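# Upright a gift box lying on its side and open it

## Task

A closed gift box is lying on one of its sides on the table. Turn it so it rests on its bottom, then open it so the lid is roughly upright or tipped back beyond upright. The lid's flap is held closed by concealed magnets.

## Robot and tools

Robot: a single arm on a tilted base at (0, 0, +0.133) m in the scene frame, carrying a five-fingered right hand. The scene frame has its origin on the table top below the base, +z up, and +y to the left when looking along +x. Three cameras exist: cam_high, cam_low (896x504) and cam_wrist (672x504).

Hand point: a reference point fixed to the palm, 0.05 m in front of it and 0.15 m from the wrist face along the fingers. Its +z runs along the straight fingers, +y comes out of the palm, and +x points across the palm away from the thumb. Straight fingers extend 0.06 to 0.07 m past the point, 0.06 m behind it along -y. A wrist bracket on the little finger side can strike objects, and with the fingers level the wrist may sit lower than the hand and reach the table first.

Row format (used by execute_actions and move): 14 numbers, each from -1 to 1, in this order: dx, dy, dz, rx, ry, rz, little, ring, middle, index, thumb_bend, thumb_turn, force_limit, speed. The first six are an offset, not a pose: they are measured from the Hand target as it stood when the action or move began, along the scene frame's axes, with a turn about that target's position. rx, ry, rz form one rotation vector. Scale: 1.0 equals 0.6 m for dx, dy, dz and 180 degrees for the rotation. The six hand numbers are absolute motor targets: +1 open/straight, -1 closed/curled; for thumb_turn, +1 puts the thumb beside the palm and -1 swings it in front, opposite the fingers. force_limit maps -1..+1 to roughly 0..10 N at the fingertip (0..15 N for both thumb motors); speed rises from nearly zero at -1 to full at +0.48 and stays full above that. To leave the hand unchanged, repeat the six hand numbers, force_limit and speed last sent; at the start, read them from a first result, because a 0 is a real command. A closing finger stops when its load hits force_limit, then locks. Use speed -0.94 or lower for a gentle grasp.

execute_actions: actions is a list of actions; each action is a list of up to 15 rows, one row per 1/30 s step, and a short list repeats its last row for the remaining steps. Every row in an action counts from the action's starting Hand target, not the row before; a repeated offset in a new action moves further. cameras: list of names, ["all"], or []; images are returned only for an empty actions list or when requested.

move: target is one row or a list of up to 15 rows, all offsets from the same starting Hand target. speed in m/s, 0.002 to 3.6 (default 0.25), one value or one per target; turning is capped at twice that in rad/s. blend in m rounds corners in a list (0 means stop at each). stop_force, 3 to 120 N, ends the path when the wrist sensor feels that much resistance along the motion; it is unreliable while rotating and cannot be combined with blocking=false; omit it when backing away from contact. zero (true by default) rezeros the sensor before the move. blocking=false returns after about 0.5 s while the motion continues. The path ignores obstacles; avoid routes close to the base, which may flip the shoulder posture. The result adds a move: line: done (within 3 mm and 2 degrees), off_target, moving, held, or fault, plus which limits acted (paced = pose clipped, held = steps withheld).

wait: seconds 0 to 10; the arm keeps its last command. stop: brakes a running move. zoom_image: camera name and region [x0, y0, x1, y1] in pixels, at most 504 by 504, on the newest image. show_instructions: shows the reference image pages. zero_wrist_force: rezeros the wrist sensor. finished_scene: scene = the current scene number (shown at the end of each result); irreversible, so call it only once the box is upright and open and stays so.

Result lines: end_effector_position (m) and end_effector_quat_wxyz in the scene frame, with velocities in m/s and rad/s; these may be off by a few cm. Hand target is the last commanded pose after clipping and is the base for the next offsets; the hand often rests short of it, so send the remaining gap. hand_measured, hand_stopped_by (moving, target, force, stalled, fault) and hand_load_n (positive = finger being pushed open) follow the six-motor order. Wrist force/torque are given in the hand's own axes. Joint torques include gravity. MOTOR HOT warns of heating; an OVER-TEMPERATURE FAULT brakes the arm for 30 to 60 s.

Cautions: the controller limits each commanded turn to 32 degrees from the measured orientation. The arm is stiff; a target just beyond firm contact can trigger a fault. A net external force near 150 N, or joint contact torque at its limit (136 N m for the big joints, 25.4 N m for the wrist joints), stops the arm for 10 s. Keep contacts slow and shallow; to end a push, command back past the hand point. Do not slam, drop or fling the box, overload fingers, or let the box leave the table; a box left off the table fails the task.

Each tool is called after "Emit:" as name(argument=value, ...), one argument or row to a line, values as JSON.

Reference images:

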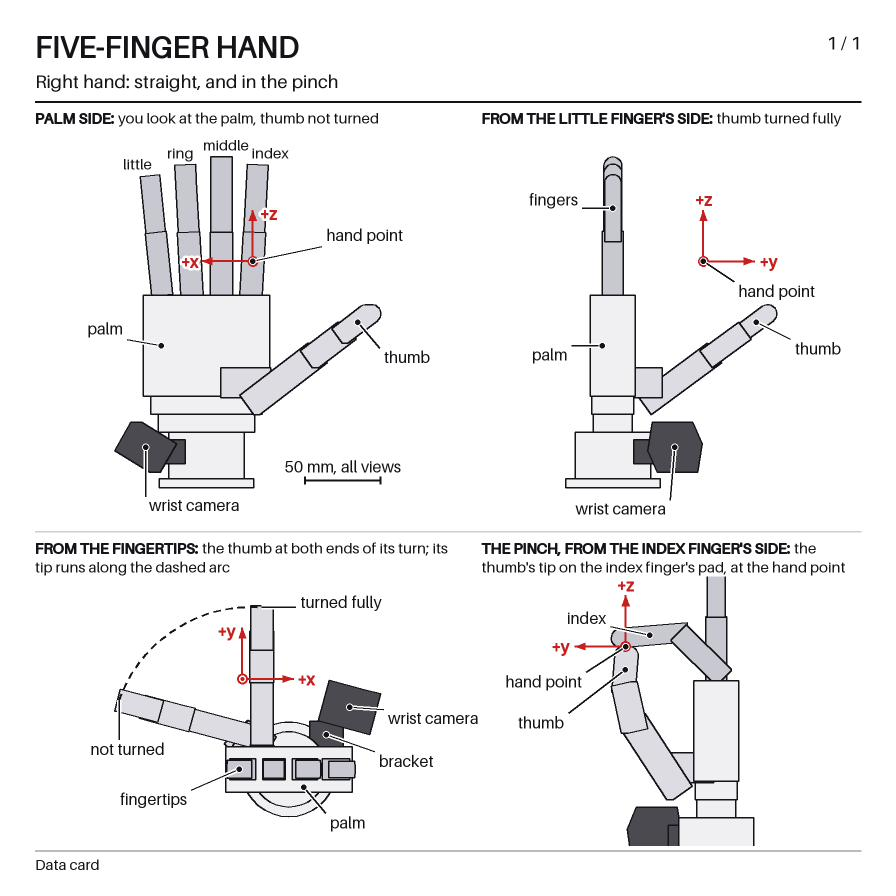

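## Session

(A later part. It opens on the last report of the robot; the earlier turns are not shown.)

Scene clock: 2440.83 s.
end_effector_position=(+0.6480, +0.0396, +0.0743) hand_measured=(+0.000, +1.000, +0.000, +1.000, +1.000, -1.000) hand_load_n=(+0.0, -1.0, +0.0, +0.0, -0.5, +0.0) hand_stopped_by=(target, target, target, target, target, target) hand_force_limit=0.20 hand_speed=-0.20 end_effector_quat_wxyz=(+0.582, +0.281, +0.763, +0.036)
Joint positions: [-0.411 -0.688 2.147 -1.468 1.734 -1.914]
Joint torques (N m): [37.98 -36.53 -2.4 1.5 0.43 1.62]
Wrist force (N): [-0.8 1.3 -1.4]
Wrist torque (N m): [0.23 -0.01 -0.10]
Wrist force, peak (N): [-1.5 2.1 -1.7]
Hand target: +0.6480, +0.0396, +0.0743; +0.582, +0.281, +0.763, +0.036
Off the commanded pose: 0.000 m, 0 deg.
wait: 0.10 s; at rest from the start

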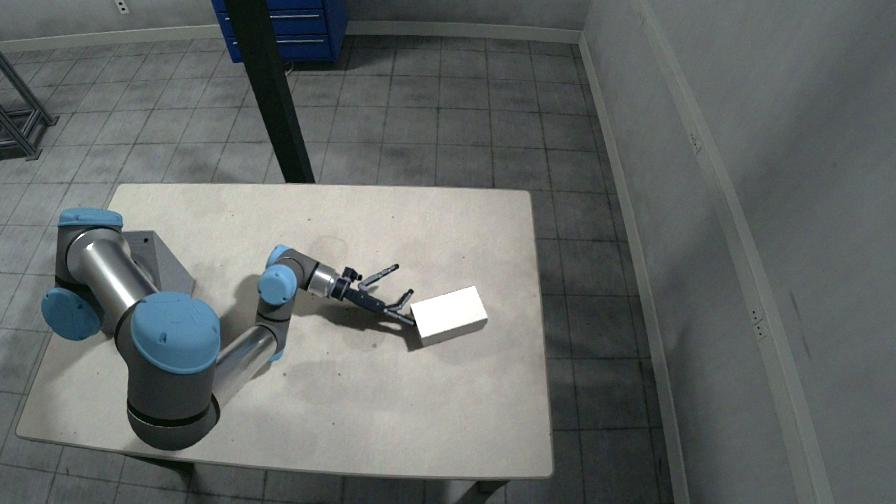

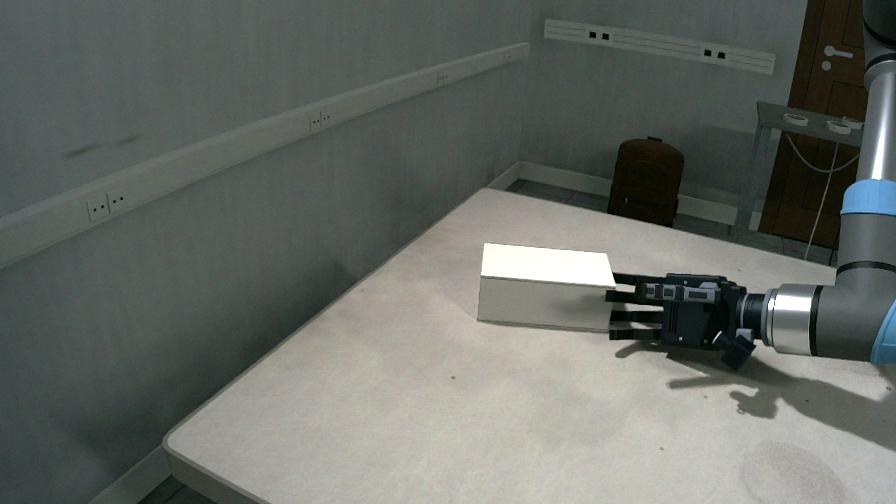

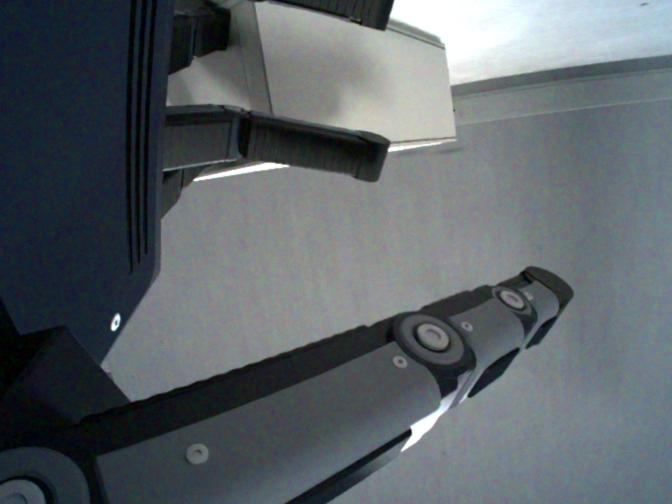

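Emit:
move(
  target=[
    [-0.0667,-0.02,0.0333,0,0,0,0,1,0,1,1,-1,0.2,-0.2],
    [-0.0783,-0.142,0.0595,0.2120,-0.0300,0.0782,0,1,0,1,1,-1,0.2,-0.2],
  ],
  speed=0.15,
  blend=0.01,
  cameras=["all"],
)

Scene clock: 2531.73 s.
end_effector_position=(+0.6011, -0.0457, +0.1100) hand_measured=(+0.000, +1.000, +0.000, +1.000, +1.000, -1.000) hand_load_n=(+0.0, +0.0, +0.0, +0.0, +0.0, +0.0) hand_stopped_by=(target, target, target, target, target, target) hand_force_limit=0.20 hand_speed=-0.20 end_effector_quat_wxyz=(+0.484, +0.359, +0.710, +0.365)
Joint positions: [-0.751 -1.024 2.24 -0.899 1.061 -1.463]
Joint torques (N m): [30.92 -20.31 12.02 -1.08 -1.39 -0.6]
Wrist force (N): [0.8 0.8 -0.1]
Wrist torque (N m): [0.15 -0.04 -0.11]
Wrist force, peak (N): [-1.6 2.1 -1.4]
Hand target: +0.6011, -0.0456, +0.1100; +0.484, +0.359, +0.710, +0.365
Off the commanded pose: 0.000 m, 0 deg.
move: done

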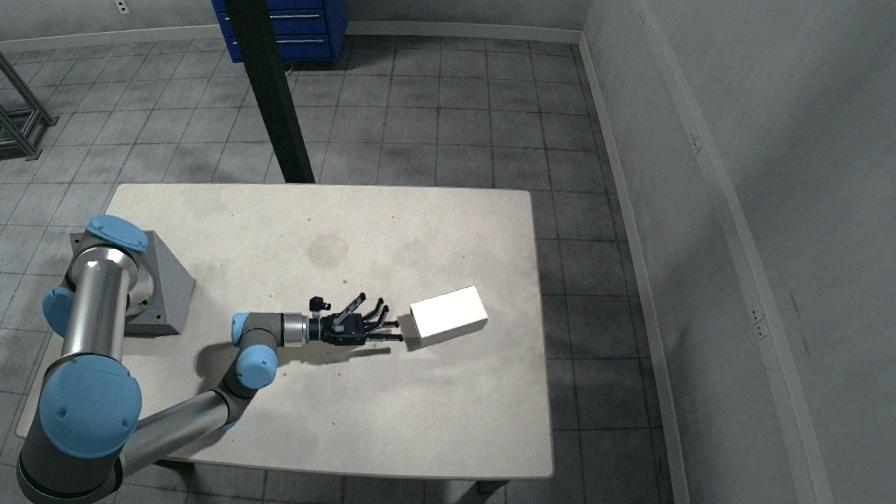

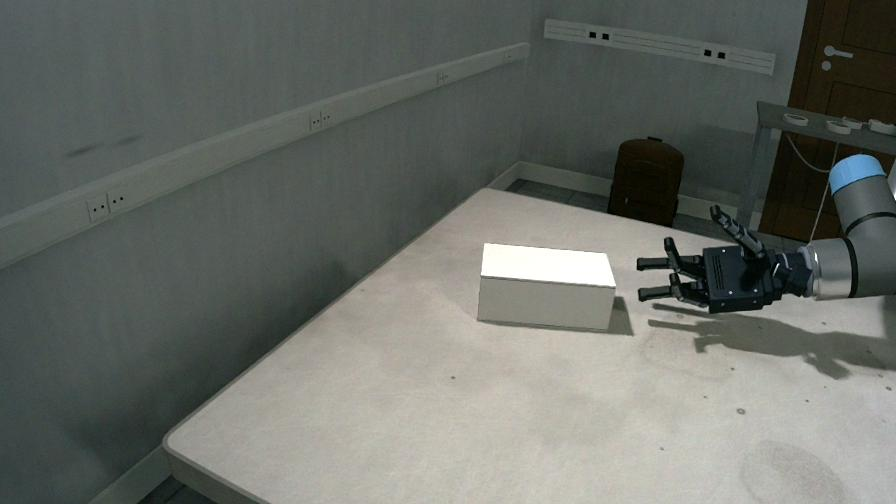

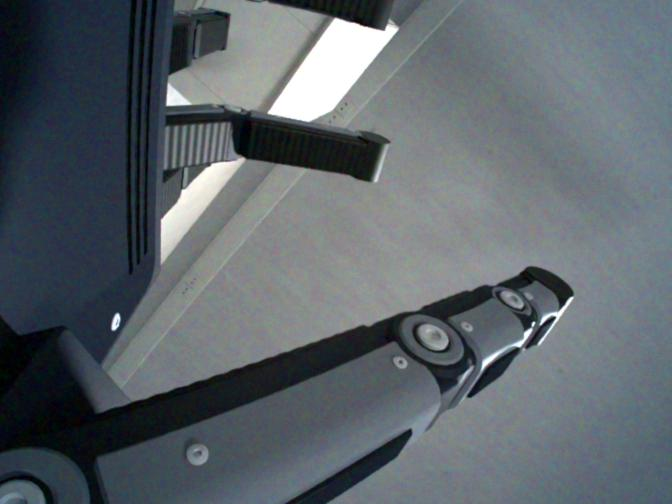

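Emit:
zoom_image(
  camera="cam_high",
  region=[310, 270, 500, 380],
)

Emit:
zoom_image(
  camera="cam_low",
  region=[470, 200, 830, 400],
)

Scaled by 2.653 from the camera's 896x504 image, which has a finer 1280x720 frame.

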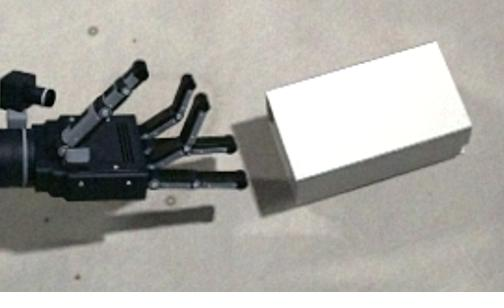

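Scaled by 1.400 from the camera's 896x504 image, which has a finer 1280x720 frame.

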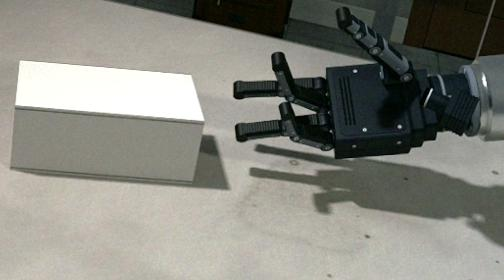

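Emit:
move(
  target=[0.0330,0.0093,-0.0333,0,0,0.0222,0,1,0,1,1,-1,0.2,-0.2],
  speed=0.08,
  stop_force=4,
  cameras=["cam_high","cam_low","cam_wrist"],
)

Emit:
zoom_image(
  camera="cam_high",
  region=[350, 280, 460, 360],
)

Emit:
zoom_image(
  camera="cam_low",
  region=[560, 230, 740, 340],
)

Scene clock: 2562.40 s.
end_effector_position=(+0.6209, -0.0400, +0.0900) hand_measured=(+0.000, +1.000, +0.000, +1.000, +1.000, -1.000) hand_load_n=(+0.0, +0.0, +0.5, +0.0, -0.5, +0.0) hand_stopped_by=(target, target, target, target, target, target) hand_force_limit=0.20 hand_speed=-0.20 end_effector_quat_wxyz=(+0.471, +0.334, +0.722, +0.382)
Joint positions: [-0.765 -0.966 2.136 -0.783 1.014 -1.521]
Joint torques (N m): [35.5 -39.16 -0.72 2.73 -0.06 -0.08]
Wrist force (N): [1.2 0.8 -0.4]
Wrist torque (N m): [0.14 -0.09 -0.15]
Wrist force, peak (N): [1.1 1.3 -0.9]
Hand target: +0.6209, -0.0400, +0.0900; +0.471, +0.334, +0.722, +0.382
Off the commanded pose: 0.000 m, 0 deg.
move: done

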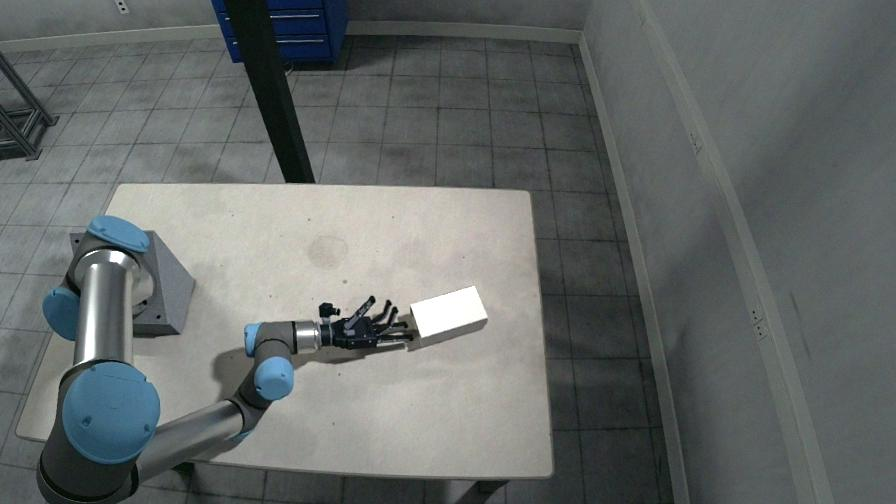

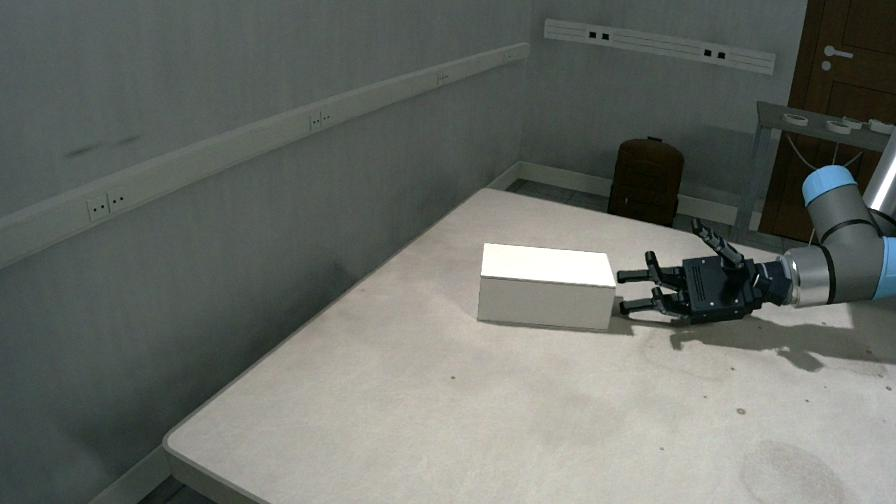

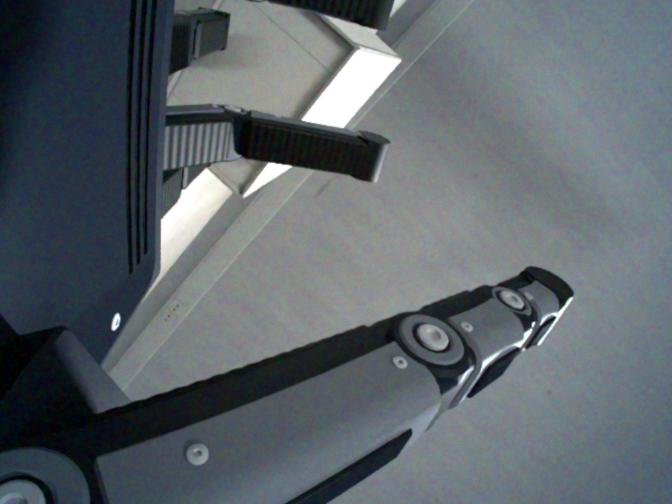

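Scaled by 4.582 from the camera's 896x504 image, which has a finer 1280x720 frame.

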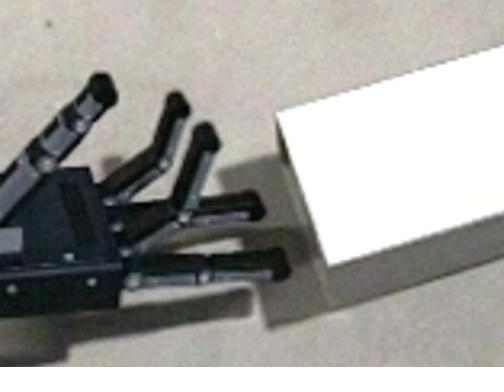

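Scaled by 2.800 from the camera's 896x504 image, which has a finer 1280x720 frame.

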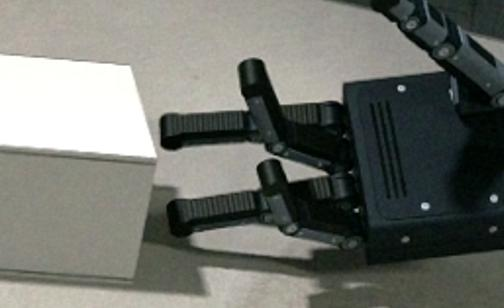

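Emit:
move(
  target=[0,0,-0.0333,0,0,-0.0222,0,1,0,1,1,-1,0.2,-0.2],
  speed=0.02,
  stop_force=3,
)

Scene clock: 2577.63 s.
end_effector_position=(+0.6208, -0.0400, +0.0783) hand_measured=(+0.000, +1.000, +0.000, +1.000, +1.000, -1.000) hand_load_n=(+0.0, -3.5, +0.0, +0.0, +0.0, -0.5) hand_stopped_by=(target, target, target, target, target, target) hand_force_limit=0.20 hand_speed=-0.20 end_effector_quat_wxyz=(+0.479, +0.349, +0.715, +0.372)
Joint positions: [-0.771 -0.935 2.149 -0.866 1.028 -1.492]
Joint torques (N m): [34.61 -37.98 -0.6 -1.01 -2.64 -1.5]
Wrist force (N): [-0.7 3.9 -2.4]
Wrist torque (N m): [0.15 -0.03 -0.10]
Wrist force, peak (N): [-1.6 5.7 -4.0]
Hand target: +0.6209, -0.0400, +0.0783; +0.479, +0.349, +0.715, +0.372 (not the last commanded pose)
Off the commanded pose: 0.008 m, 2 deg.
move: contact

Emit:
move(
  target=[
    [-0.0015,0.0048,0.0165,0,0,0,0,1,0,1,1,-1,0.2,-0.2],
    [0.0542,0.0225,0.0165,0,0,0,0,1,0,1,1,-1,0.2,-0.2],
  ],
  speed=0.05,
  stop_force=10,
  cameras=["cam_high","cam_low","cam_wrist"],
)

Emit:
zoom_image(
  camera="cam_high",
  region=[370, 270, 510, 360],
)

Emit:
zoom_image(
  camera="cam_low",
  region=[530, 230, 710, 340],
)

Scene clock: 2590.77 s.
end_effector_position=(+0.6534, -0.0265, +0.0882) hand_measured=(+0.000, +1.000, +0.000, +1.000, +1.000, -1.000) hand_load_n=(+0.0, +0.5, +0.0, +0.0, +0.0, +0.0) hand_stopped_by=(target, target, target, target, target, target) hand_force_limit=0.20 hand_speed=-0.20 end_effector_quat_wxyz=(+0.479, +0.349, +0.715, +0.372)
Joint positions: [-0.685 -0.903 2.07 -0.834 1.109 -1.459]
Joint torques (N m): [23.53 -38.9 8.12 -2.04 -3.26 -1.46]
Wrist force (N): [1.1 0.8 -0.5]
Wrist torque (N m): [0.19 -0.06 -0.17]
Wrist force, peak (N): [-0.9 4.6 -2.5]
Hand target: +0.6534, -0.0265, +0.0882; +0.479, +0.349, +0.715, +0.372
Off the commanded pose: 0.000 m, 0 deg.
move: done

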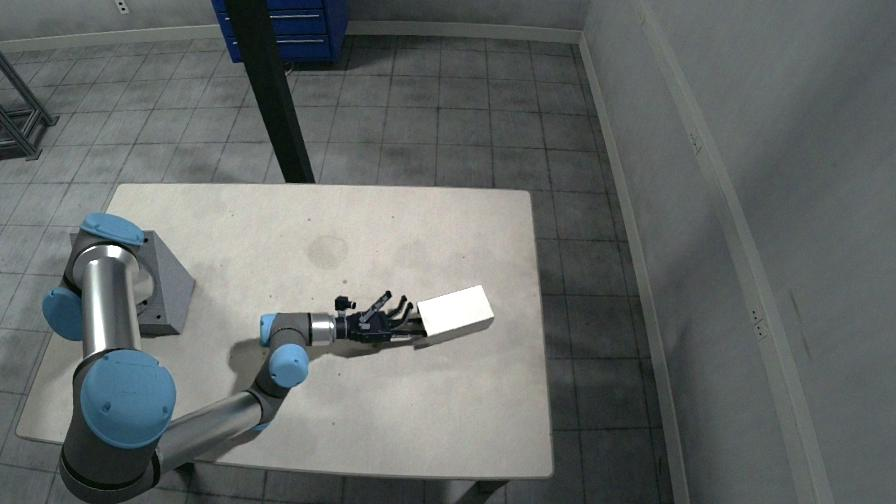

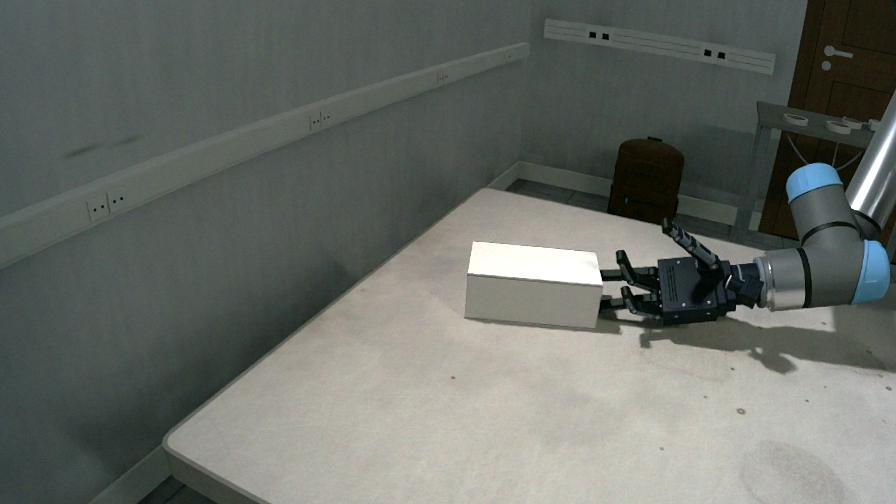

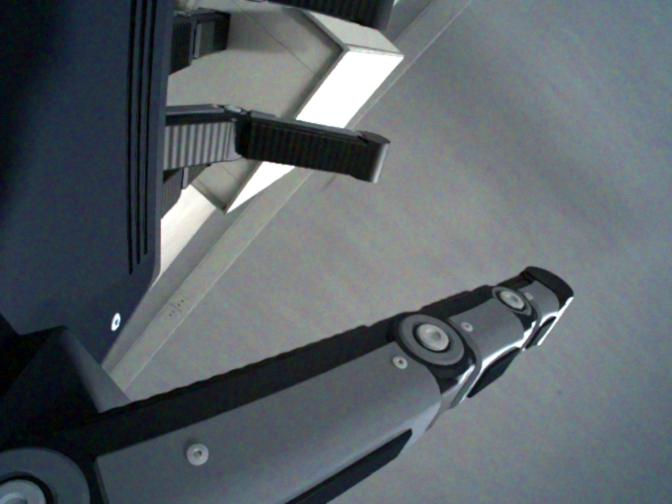

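Scaled by 3.600 from the camera's 896x504 image, which has a finer 1280x720 frame.

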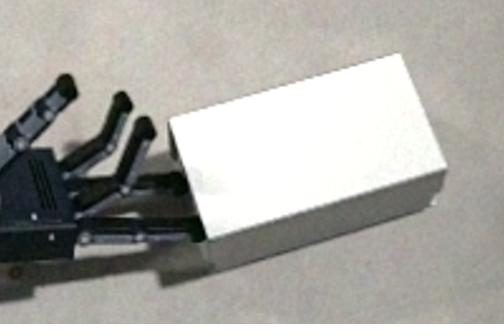

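Scaled by 2.800 from the camera's 896x504 image, which has a finer 1280x720 frame.

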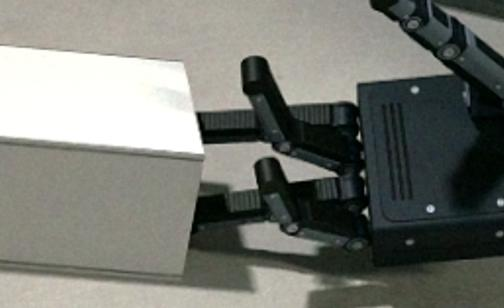

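Emit:
move(
  target=[-0.0088,0.0333,-0.0060,-0.0797,-0.0243,0,0,1,0,1,1,-1,0.2,-0.2],
  speed=0.06,
  cameras=["cam_high","cam_low","cam_wrist"],
)

Emit:
zoom_image(
  camera="cam_high",
  region=[370, 270, 510, 360],
)

Emit:
zoom_image(
  camera="cam_low",
  region=[530, 230, 710, 340],
)

Scene clock: 2618.23 s.
end_effector_position=(+0.6481, -0.0065, +0.0846) hand_measured=(+0.000, +1.000, +0.000, +1.000, +1.000, -1.000) hand_load_n=(+0.0, +0.0, +0.0, -0.5, -0.5, +0.0) hand_stopped_by=(target, target, target, target, target, target) hand_force_limit=0.20 hand_speed=-0.20 end_effector_quat_wxyz=(+0.546, +0.272, +0.737, +0.293) end_effector_velocity=(-0.001, +0.001, +0.000) end_effector_angular_velocity=(+0.009, +0.003, +0.002)
Joint positions: [-0.677 -0.868 2.104 -0.984 1.126 -1.673]
Joint velocities: [0.001 -0.001 0.001 0.004 0 0.007]
Joint torques (N m): [35.09 -33.64 3.48 2.74 -0.46 1.19]
Wrist force (N): [1.1 1.0 -0.7]
Wrist torque (N m): [0.26 -0.07 -0.06]
Wrist force, peak (N): [1.3 1.0 -0.4]
Hand target: +0.6481, -0.0065, +0.0846; +0.546, +0.272, +0.737, +0.293
Off the commanded pose: 0.000 m, 0 deg.
move: done

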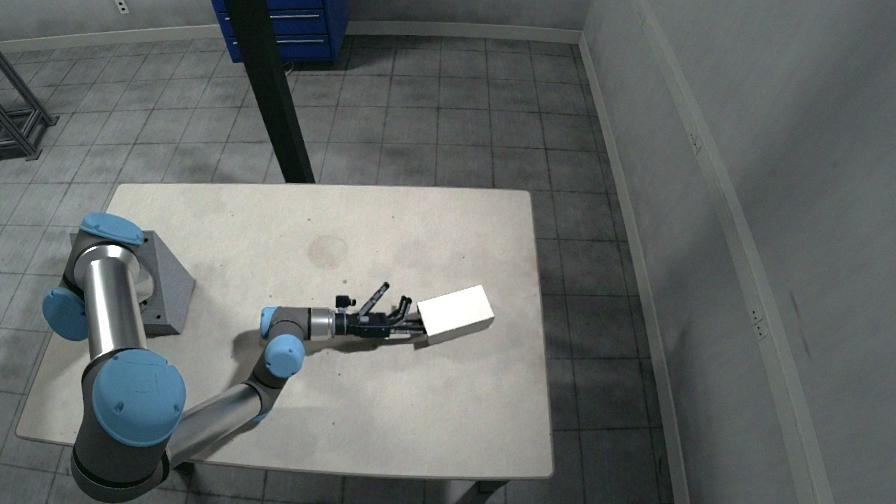

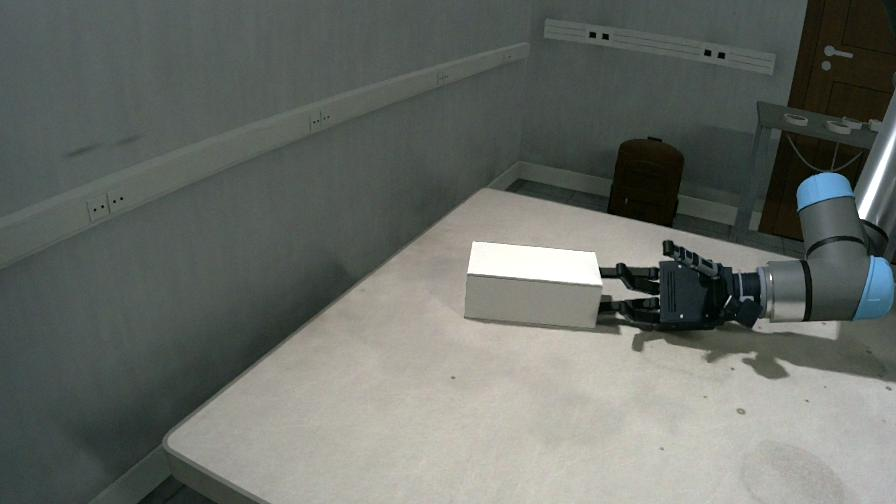

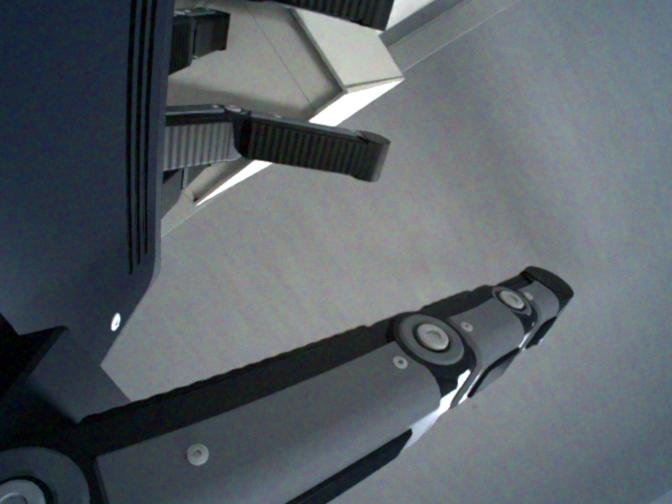

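Scaled by 3.600 from the camera's 896x504 image, which has a finer 1280x720 frame.

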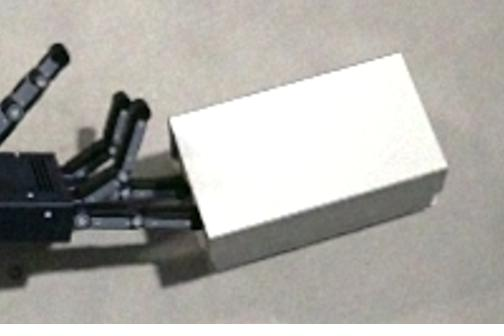

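Scaled by 2.800 from the camera's 896x504 image, which has a finer 1280x720 frame.

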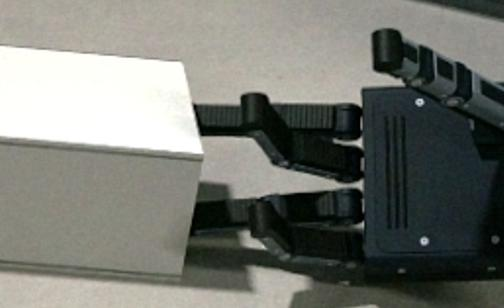

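Emit:
move(
  target=[-0.0057,0.0300,-0.0145,-0.0797,-0.0243,0,0,1,0,1,1,-1,0.2,-0.2],
  speed=0.04,
  cameras=["cam_high","cam_low","cam_wrist"],
)

Emit:
zoom_image(
  camera="cam_high",
  region=[370, 270, 510, 360],
)

Emit:
zoom_image(
  camera="cam_low",
  region=[530, 230, 710, 340],
)

Scene clock: 2629.13 s.
end_effector_position=(+0.6444, +0.0124, +0.0772) hand_measured=(+0.000, +1.000, +0.000, +1.000, +1.000, -1.000) hand_load_n=(+0.0, +0.0, +0.0, +0.0, +0.0, -0.5) hand_stopped_by=(target, target, target, target, target, target) hand_force_limit=0.20 hand_speed=-0.20 end_effector_quat_wxyz=(+0.604, +0.189, +0.745, +0.210) end_effector_velocity=(+0.000, +0.000, +0.000) end_effector_angular_velocity=(+0.005, +0.001, +0.000)
Joint positions: [-0.68 -0.824 2.124 -1.129 1.112 -1.89]
Joint velocities: [0 0 0 0.001 0 0.005]
Joint torques (N m): [-14.97 -12.54 -5.05 1.81 11.66 0.36]
Wrist force (N): [-60.8 51.3 -38.2]
Wrist torque (N m): [4.14 4.45 -0.89]
Wrist force, peak (N): [-61.5 52.4 -38.2]
Hand target: +0.6447, +0.0115, +0.0759; +0.603, +0.190, +0.746, +0.209
Off the commanded pose: 0.002 m, 0 deg.
move: done

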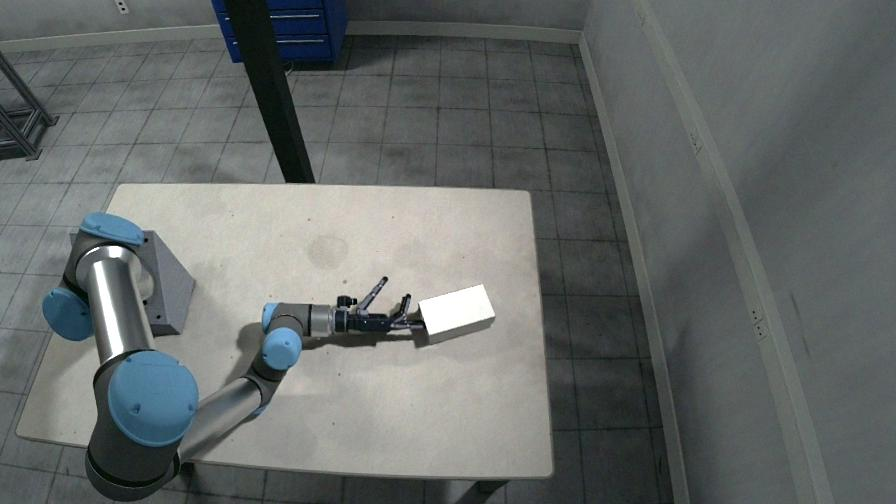

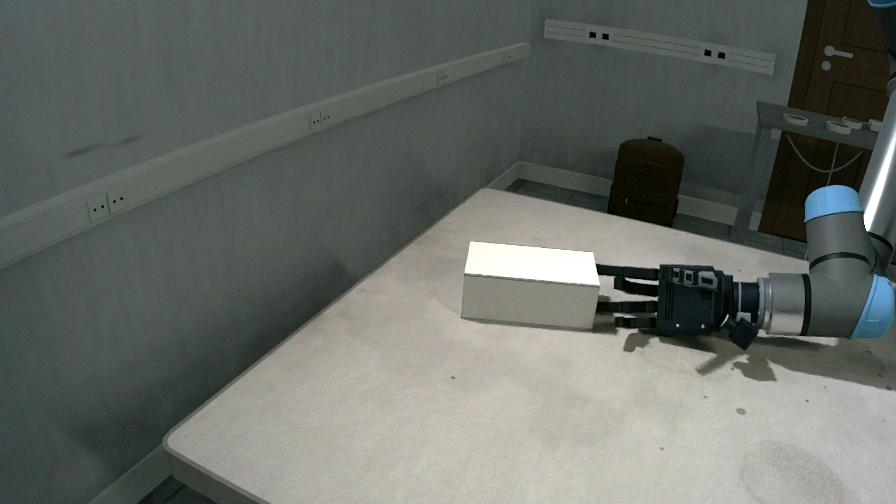

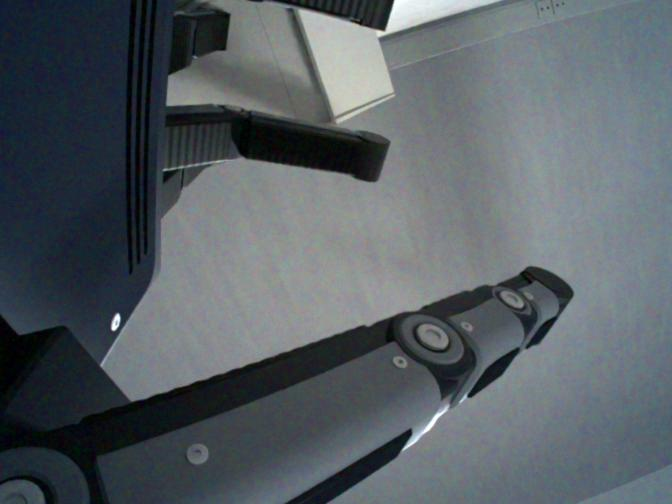

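Scaled by 3.600 from the camera's 896x504 image, which has a finer 1280x720 frame.

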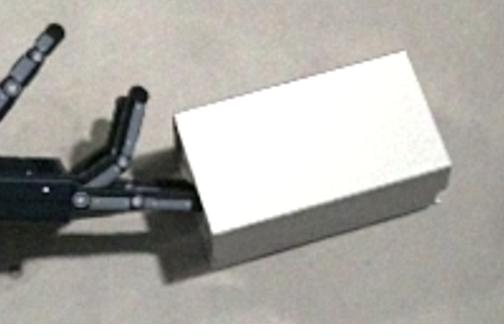

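Scaled by 2.800 from the camera's 896x504 image, which has a finer 1280x720 frame.

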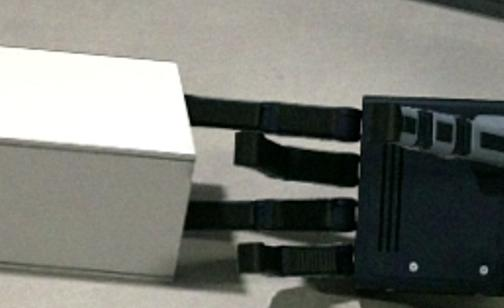

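Emit:
move(
  target=[0.0058,-0.0190,0.0117,0.0531,0.0162,0,0,1,0,1,1,-1,0.2,-0.2],
  speed=0.08,
)

Scene clock: 2647.83 s.
end_effector_position=(+0.6482, +0.0000, +0.0830) hand_measured=(+0.000, +1.000, +0.000, +1.000, +1.000, -1.000) hand_load_n=(+0.0, +0.0, +0.0, +0.0, +0.0, +0.0) hand_stopped_by=(target, target, target, target, target, target) hand_force_limit=0.20 hand_speed=-0.20 end_effector_quat_wxyz=(+0.566, +0.245, +0.741, +0.265) end_effector_velocity=(+0.001, -0.001, +0.001) end_effector_angular_velocity=(-0.007, -0.004, -0.002)
Joint positions: [-0.673 -0.855 2.108 -1.03 1.129 -1.744]
Joint velocities: [0 -0.001 0 -0.005 -0.001 -0.004]
Joint torques (N m): [33.99 -22.1 7.89 -2.65 -0.94 -1.32]
Wrist force (N): [2.0 0.9 -0.4]
Wrist torque (N m): [0.18 -0.23 0.05]
Wrist force, peak (N): [-62.6 51.4 -38.0]
Hand target: +0.6482, +0.0001, +0.0829; +0.566, +0.245, +0.741, +0.265
Off the commanded pose: 0.000 m, 0 deg.
move: done

Emit:
move(
  target=[0.0032,0.0010,0.0300,0,0,0,0,1,0,1,1,-1,0.2,-0.2],
  speed=0.04,
  cameras=["cam_high","cam_low","cam_wrist"],
)

Emit:
zoom_image(
  camera="cam_high",
  region=[370, 270, 510, 360],
)

Emit:
zoom_image(
  camera="cam_low",
  region=[440, 220, 710, 360],
)

Scene clock: 2704.97 s.
end_effector_position=(+0.6500, +0.0007, +0.1010) hand_measured=(+0.000, +1.000, +0.000, +1.000, +1.000, -1.000) hand_load_n=(+0.0, +0.0, +0.0, +0.0, -0.5, +0.0) hand_stopped_by=(target, target, target, target, target, target) hand_force_limit=0.20 hand_speed=-0.20 end_effector_quat_wxyz=(+0.566, +0.245, +0.741, +0.265) end_effector_velocity=(+0.000, +0.001, -0.001) end_effector_angular_velocity=(+0.002, -0.002, +0.003)
Joint positions: [-0.64 -0.887 2.116 -1.008 1.162 -1.736]
Joint velocities: [-0.004 0.004 -0.001 -0.002 -0.007 0]
Joint torques (N m): [24.18 -23.78 2.43 -1.48 -2.57 -0.21]
Wrist force (N): [2.1 1.0 0.2]
Wrist torque (N m): [0.18 -0.26 -0.04]
Wrist force, peak (N): [2.6 0.2 -0.3]
Hand target: +0.6501, +0.0007, +0.1009; +0.566, +0.245, +0.741, +0.265
Off the commanded pose: 0.000 m, 0 deg.
move: done

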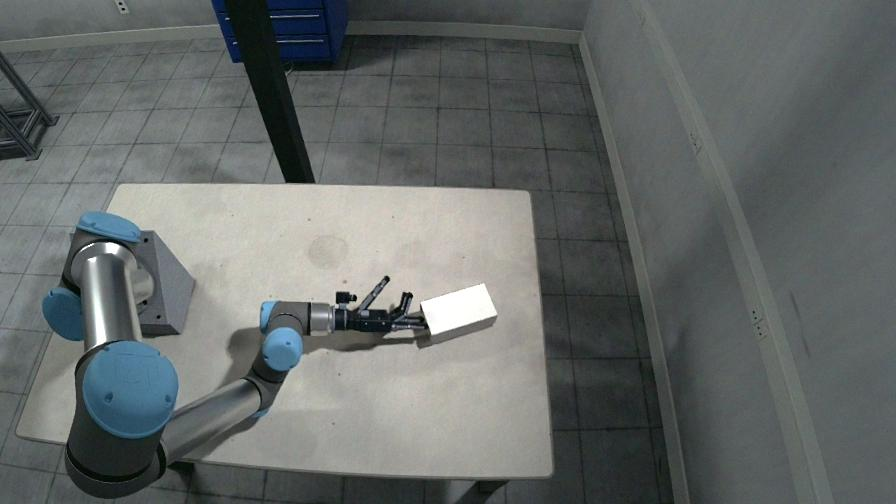

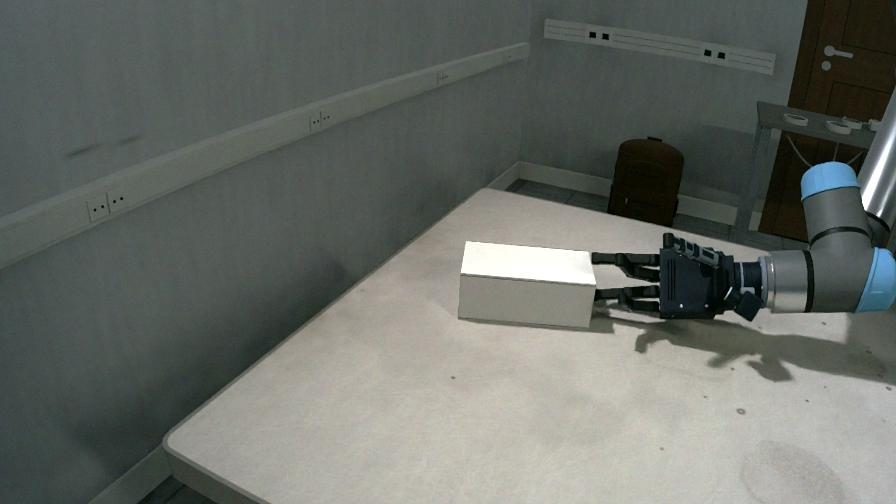

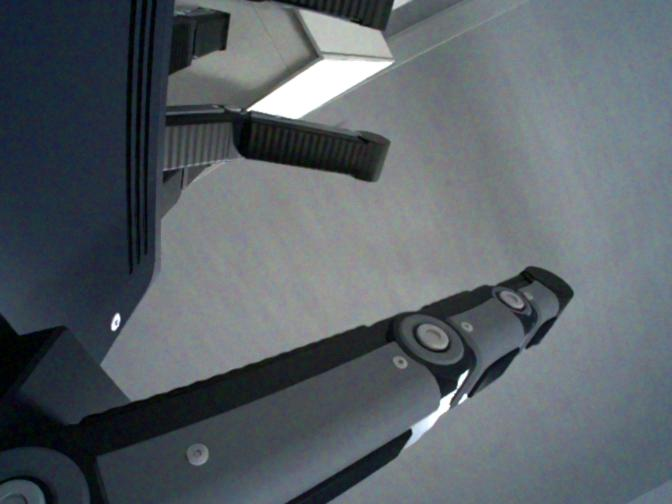

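Scaled by 3.600 from the camera's 896x504 image, which has a finer 1280x720 frame.

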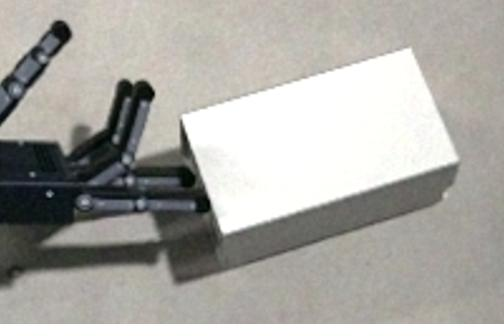

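Scaled by 1.867 from the camera's 896x504 image, which has a finer 1280x720 frame.

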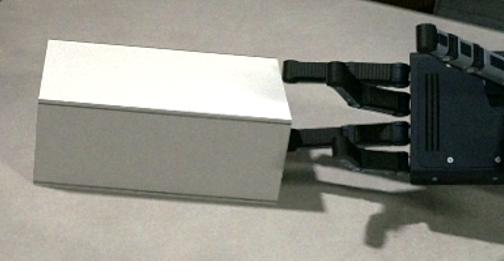

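Emit:
zoom_image(
  camera="cam_wrist",
  region=[160, 0, 400, 180],
)

Scaled by 2.100 from the camera's 672x504 image, which has a finer 960x720 frame.

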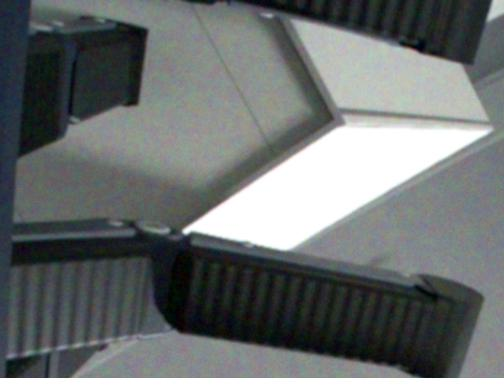

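Emit:
move(
  target=[
    [-0.0633,-0.02,0.0333,0,0,0,1,1,1,1,1,-1,0.2,-0.2],
    [-0.05,0.032,0.215,0.04,0.1,-0.06,1,1,1,1,1,-1,0.2,-0.2],
    [0.1667,0.115,0.2318,0.1511,0.4173,-0.2490,1,1,1,1,1,-1,0.2,-0.2],
    [0.1767,0.09,0.0,0.1511,0.4173,-0.2490,1,1,1,1,1,-1,0.2,-0.2],
  ],
  speed=0.3,
  blend=[0.02,0.03,0.03,0],
  cameras=["all"],
)

Scene clock: 3011.50 s.
end_effector_position=(+0.7562, +0.0547, +0.1010) hand_measured=(+1.000, +1.000, +1.000, +1.000, +1.000, -1.000) hand_load_n=(+0.0, +0.0, +0.0, +0.0, +0.0, +0.0) hand_stopped_by=(target, target, target, target, target, target) hand_force_limit=0.20 hand_speed=-0.20 end_effector_quat_wxyz=(-0.001, +0.707, +0.707, +0.000) end_effector_velocity=(+0.000, +0.000, +0.000) end_effector_angular_velocity=(-0.001, +0.001, +0.002)
Joint positions: [-0.021 0.007 0.138 1.519 2.38 0.175]
Joint velocities: [0.001 0.002 -0.003 0.005 0.001 0.001]
Joint torques (N m): [41.06 -39.08 -16.72 4.08 -1.78 0.75]
Wrist force (N): [2.2 0.1 -0.5]
Wrist torque (N m): [-0.01 -0.36 0.18]
Wrist force, peak (N): [2.8 0.6 1.8]
Hand target: +0.7561, +0.0547, +0.1009; -0.001, +0.707, +0.707, +0.000
Off the commanded pose: 0.000 m, 0 deg.
elbow stopped short: the move would have taken joint 3 (elbow) straighter than the controller allows.
move: done

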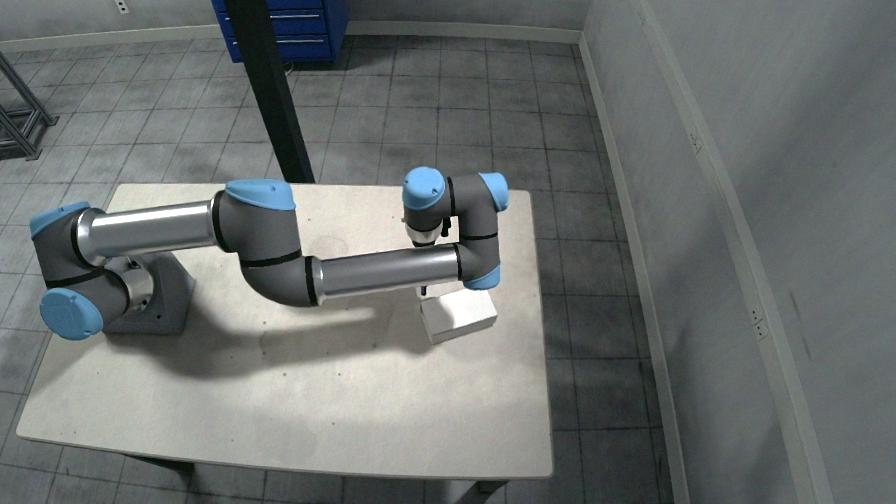

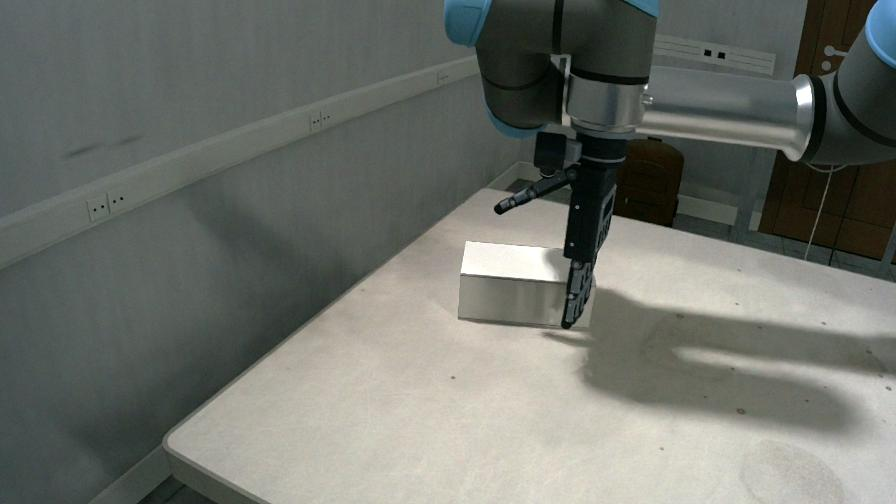

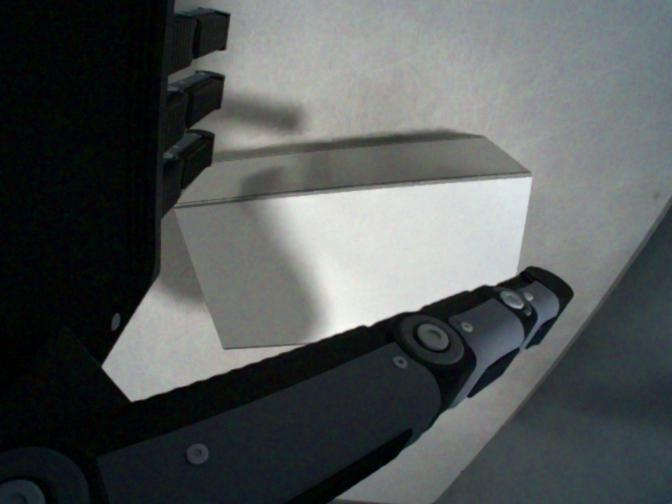

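Emit:
move(
  target=[
    [0,0,-0.06,0,0,0,1,1,1,1,1,-1,0.2,-0.2],
    [0,-0.165,-0.06,0,0,0,1,1,1,1,1,-1,0.2,-0.2],
  ],
  speed=[0.12,0.07],
  cameras=["all"],
)

Scene clock: 3018.40 s.
end_effector_position=(+0.7561, -0.0444, +0.0649) hand_measured=(+1.000, +1.000, +1.000, +1.000, +1.000, -1.000) hand_load_n=(+0.0, +0.0, +0.0, -0.5, +0.0, +0.0) hand_stopped_by=(target, target, target, target, target, target) hand_force_limit=0.20 hand_speed=-0.20 end_effector_quat_wxyz=(-0.001, +0.707, +0.707, +0.000)
Joint positions: [-0.155 -0.257 0.531 1.248 2.383 -0.02]
Joint torques (N m): [54.81 -37.33 -17.44 2.3 -1.74 1.53]
Wrist force (N): [1.8 0.2 -0.3]
Wrist torque (N m): [0.01 -0.30 0.09]
Wrist force, peak (N): [2.9 -0.2 -0.6]
Hand target: +0.7561, -0.0443, +0.0649; -0.001, +0.707, +0.707, +0.000
Off the commanded pose: 0.000 m, 0 deg.
move: done

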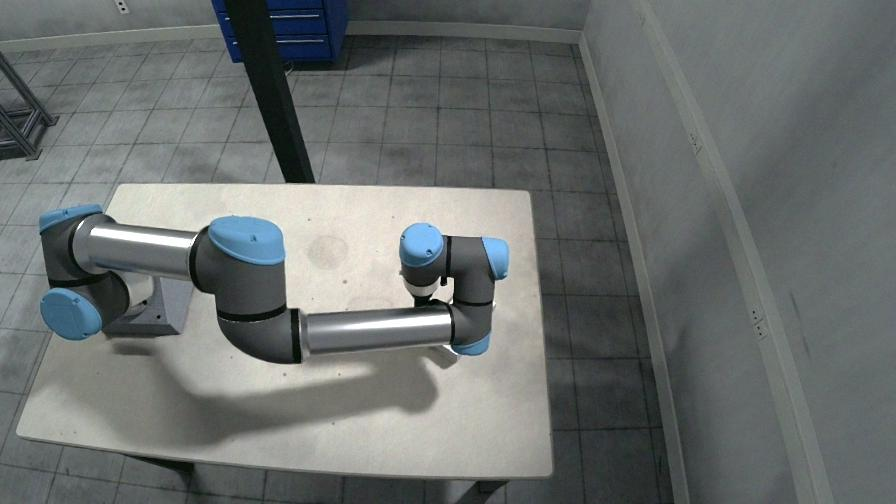

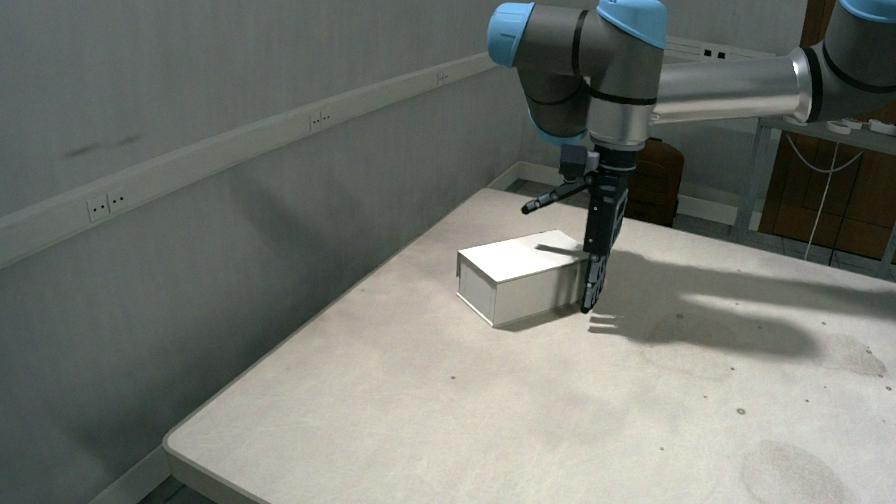

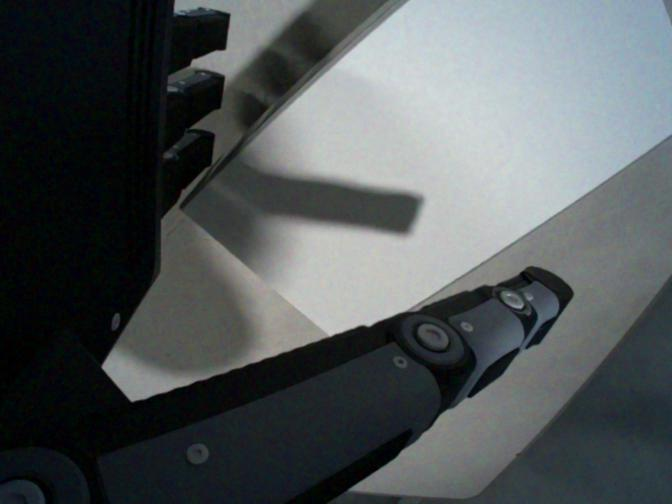

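Emit:
zoom_image(
  camera="cam_low",
  region=[440, 220, 620, 340],
)

Emit:
zoom_image(
  camera="cam_wrist",
  region=[160, 0, 672, 400],
)

Scaled by 2.800 from the camera's 896x504 image, which has a finer 1280x720 frame.

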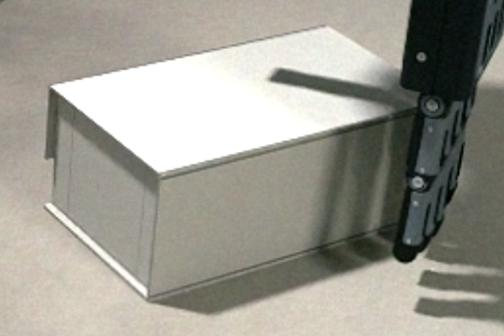

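Region (160, 0, 672, 400) is 512x400 pixels. A region can be at most 504 by 504 pixels.


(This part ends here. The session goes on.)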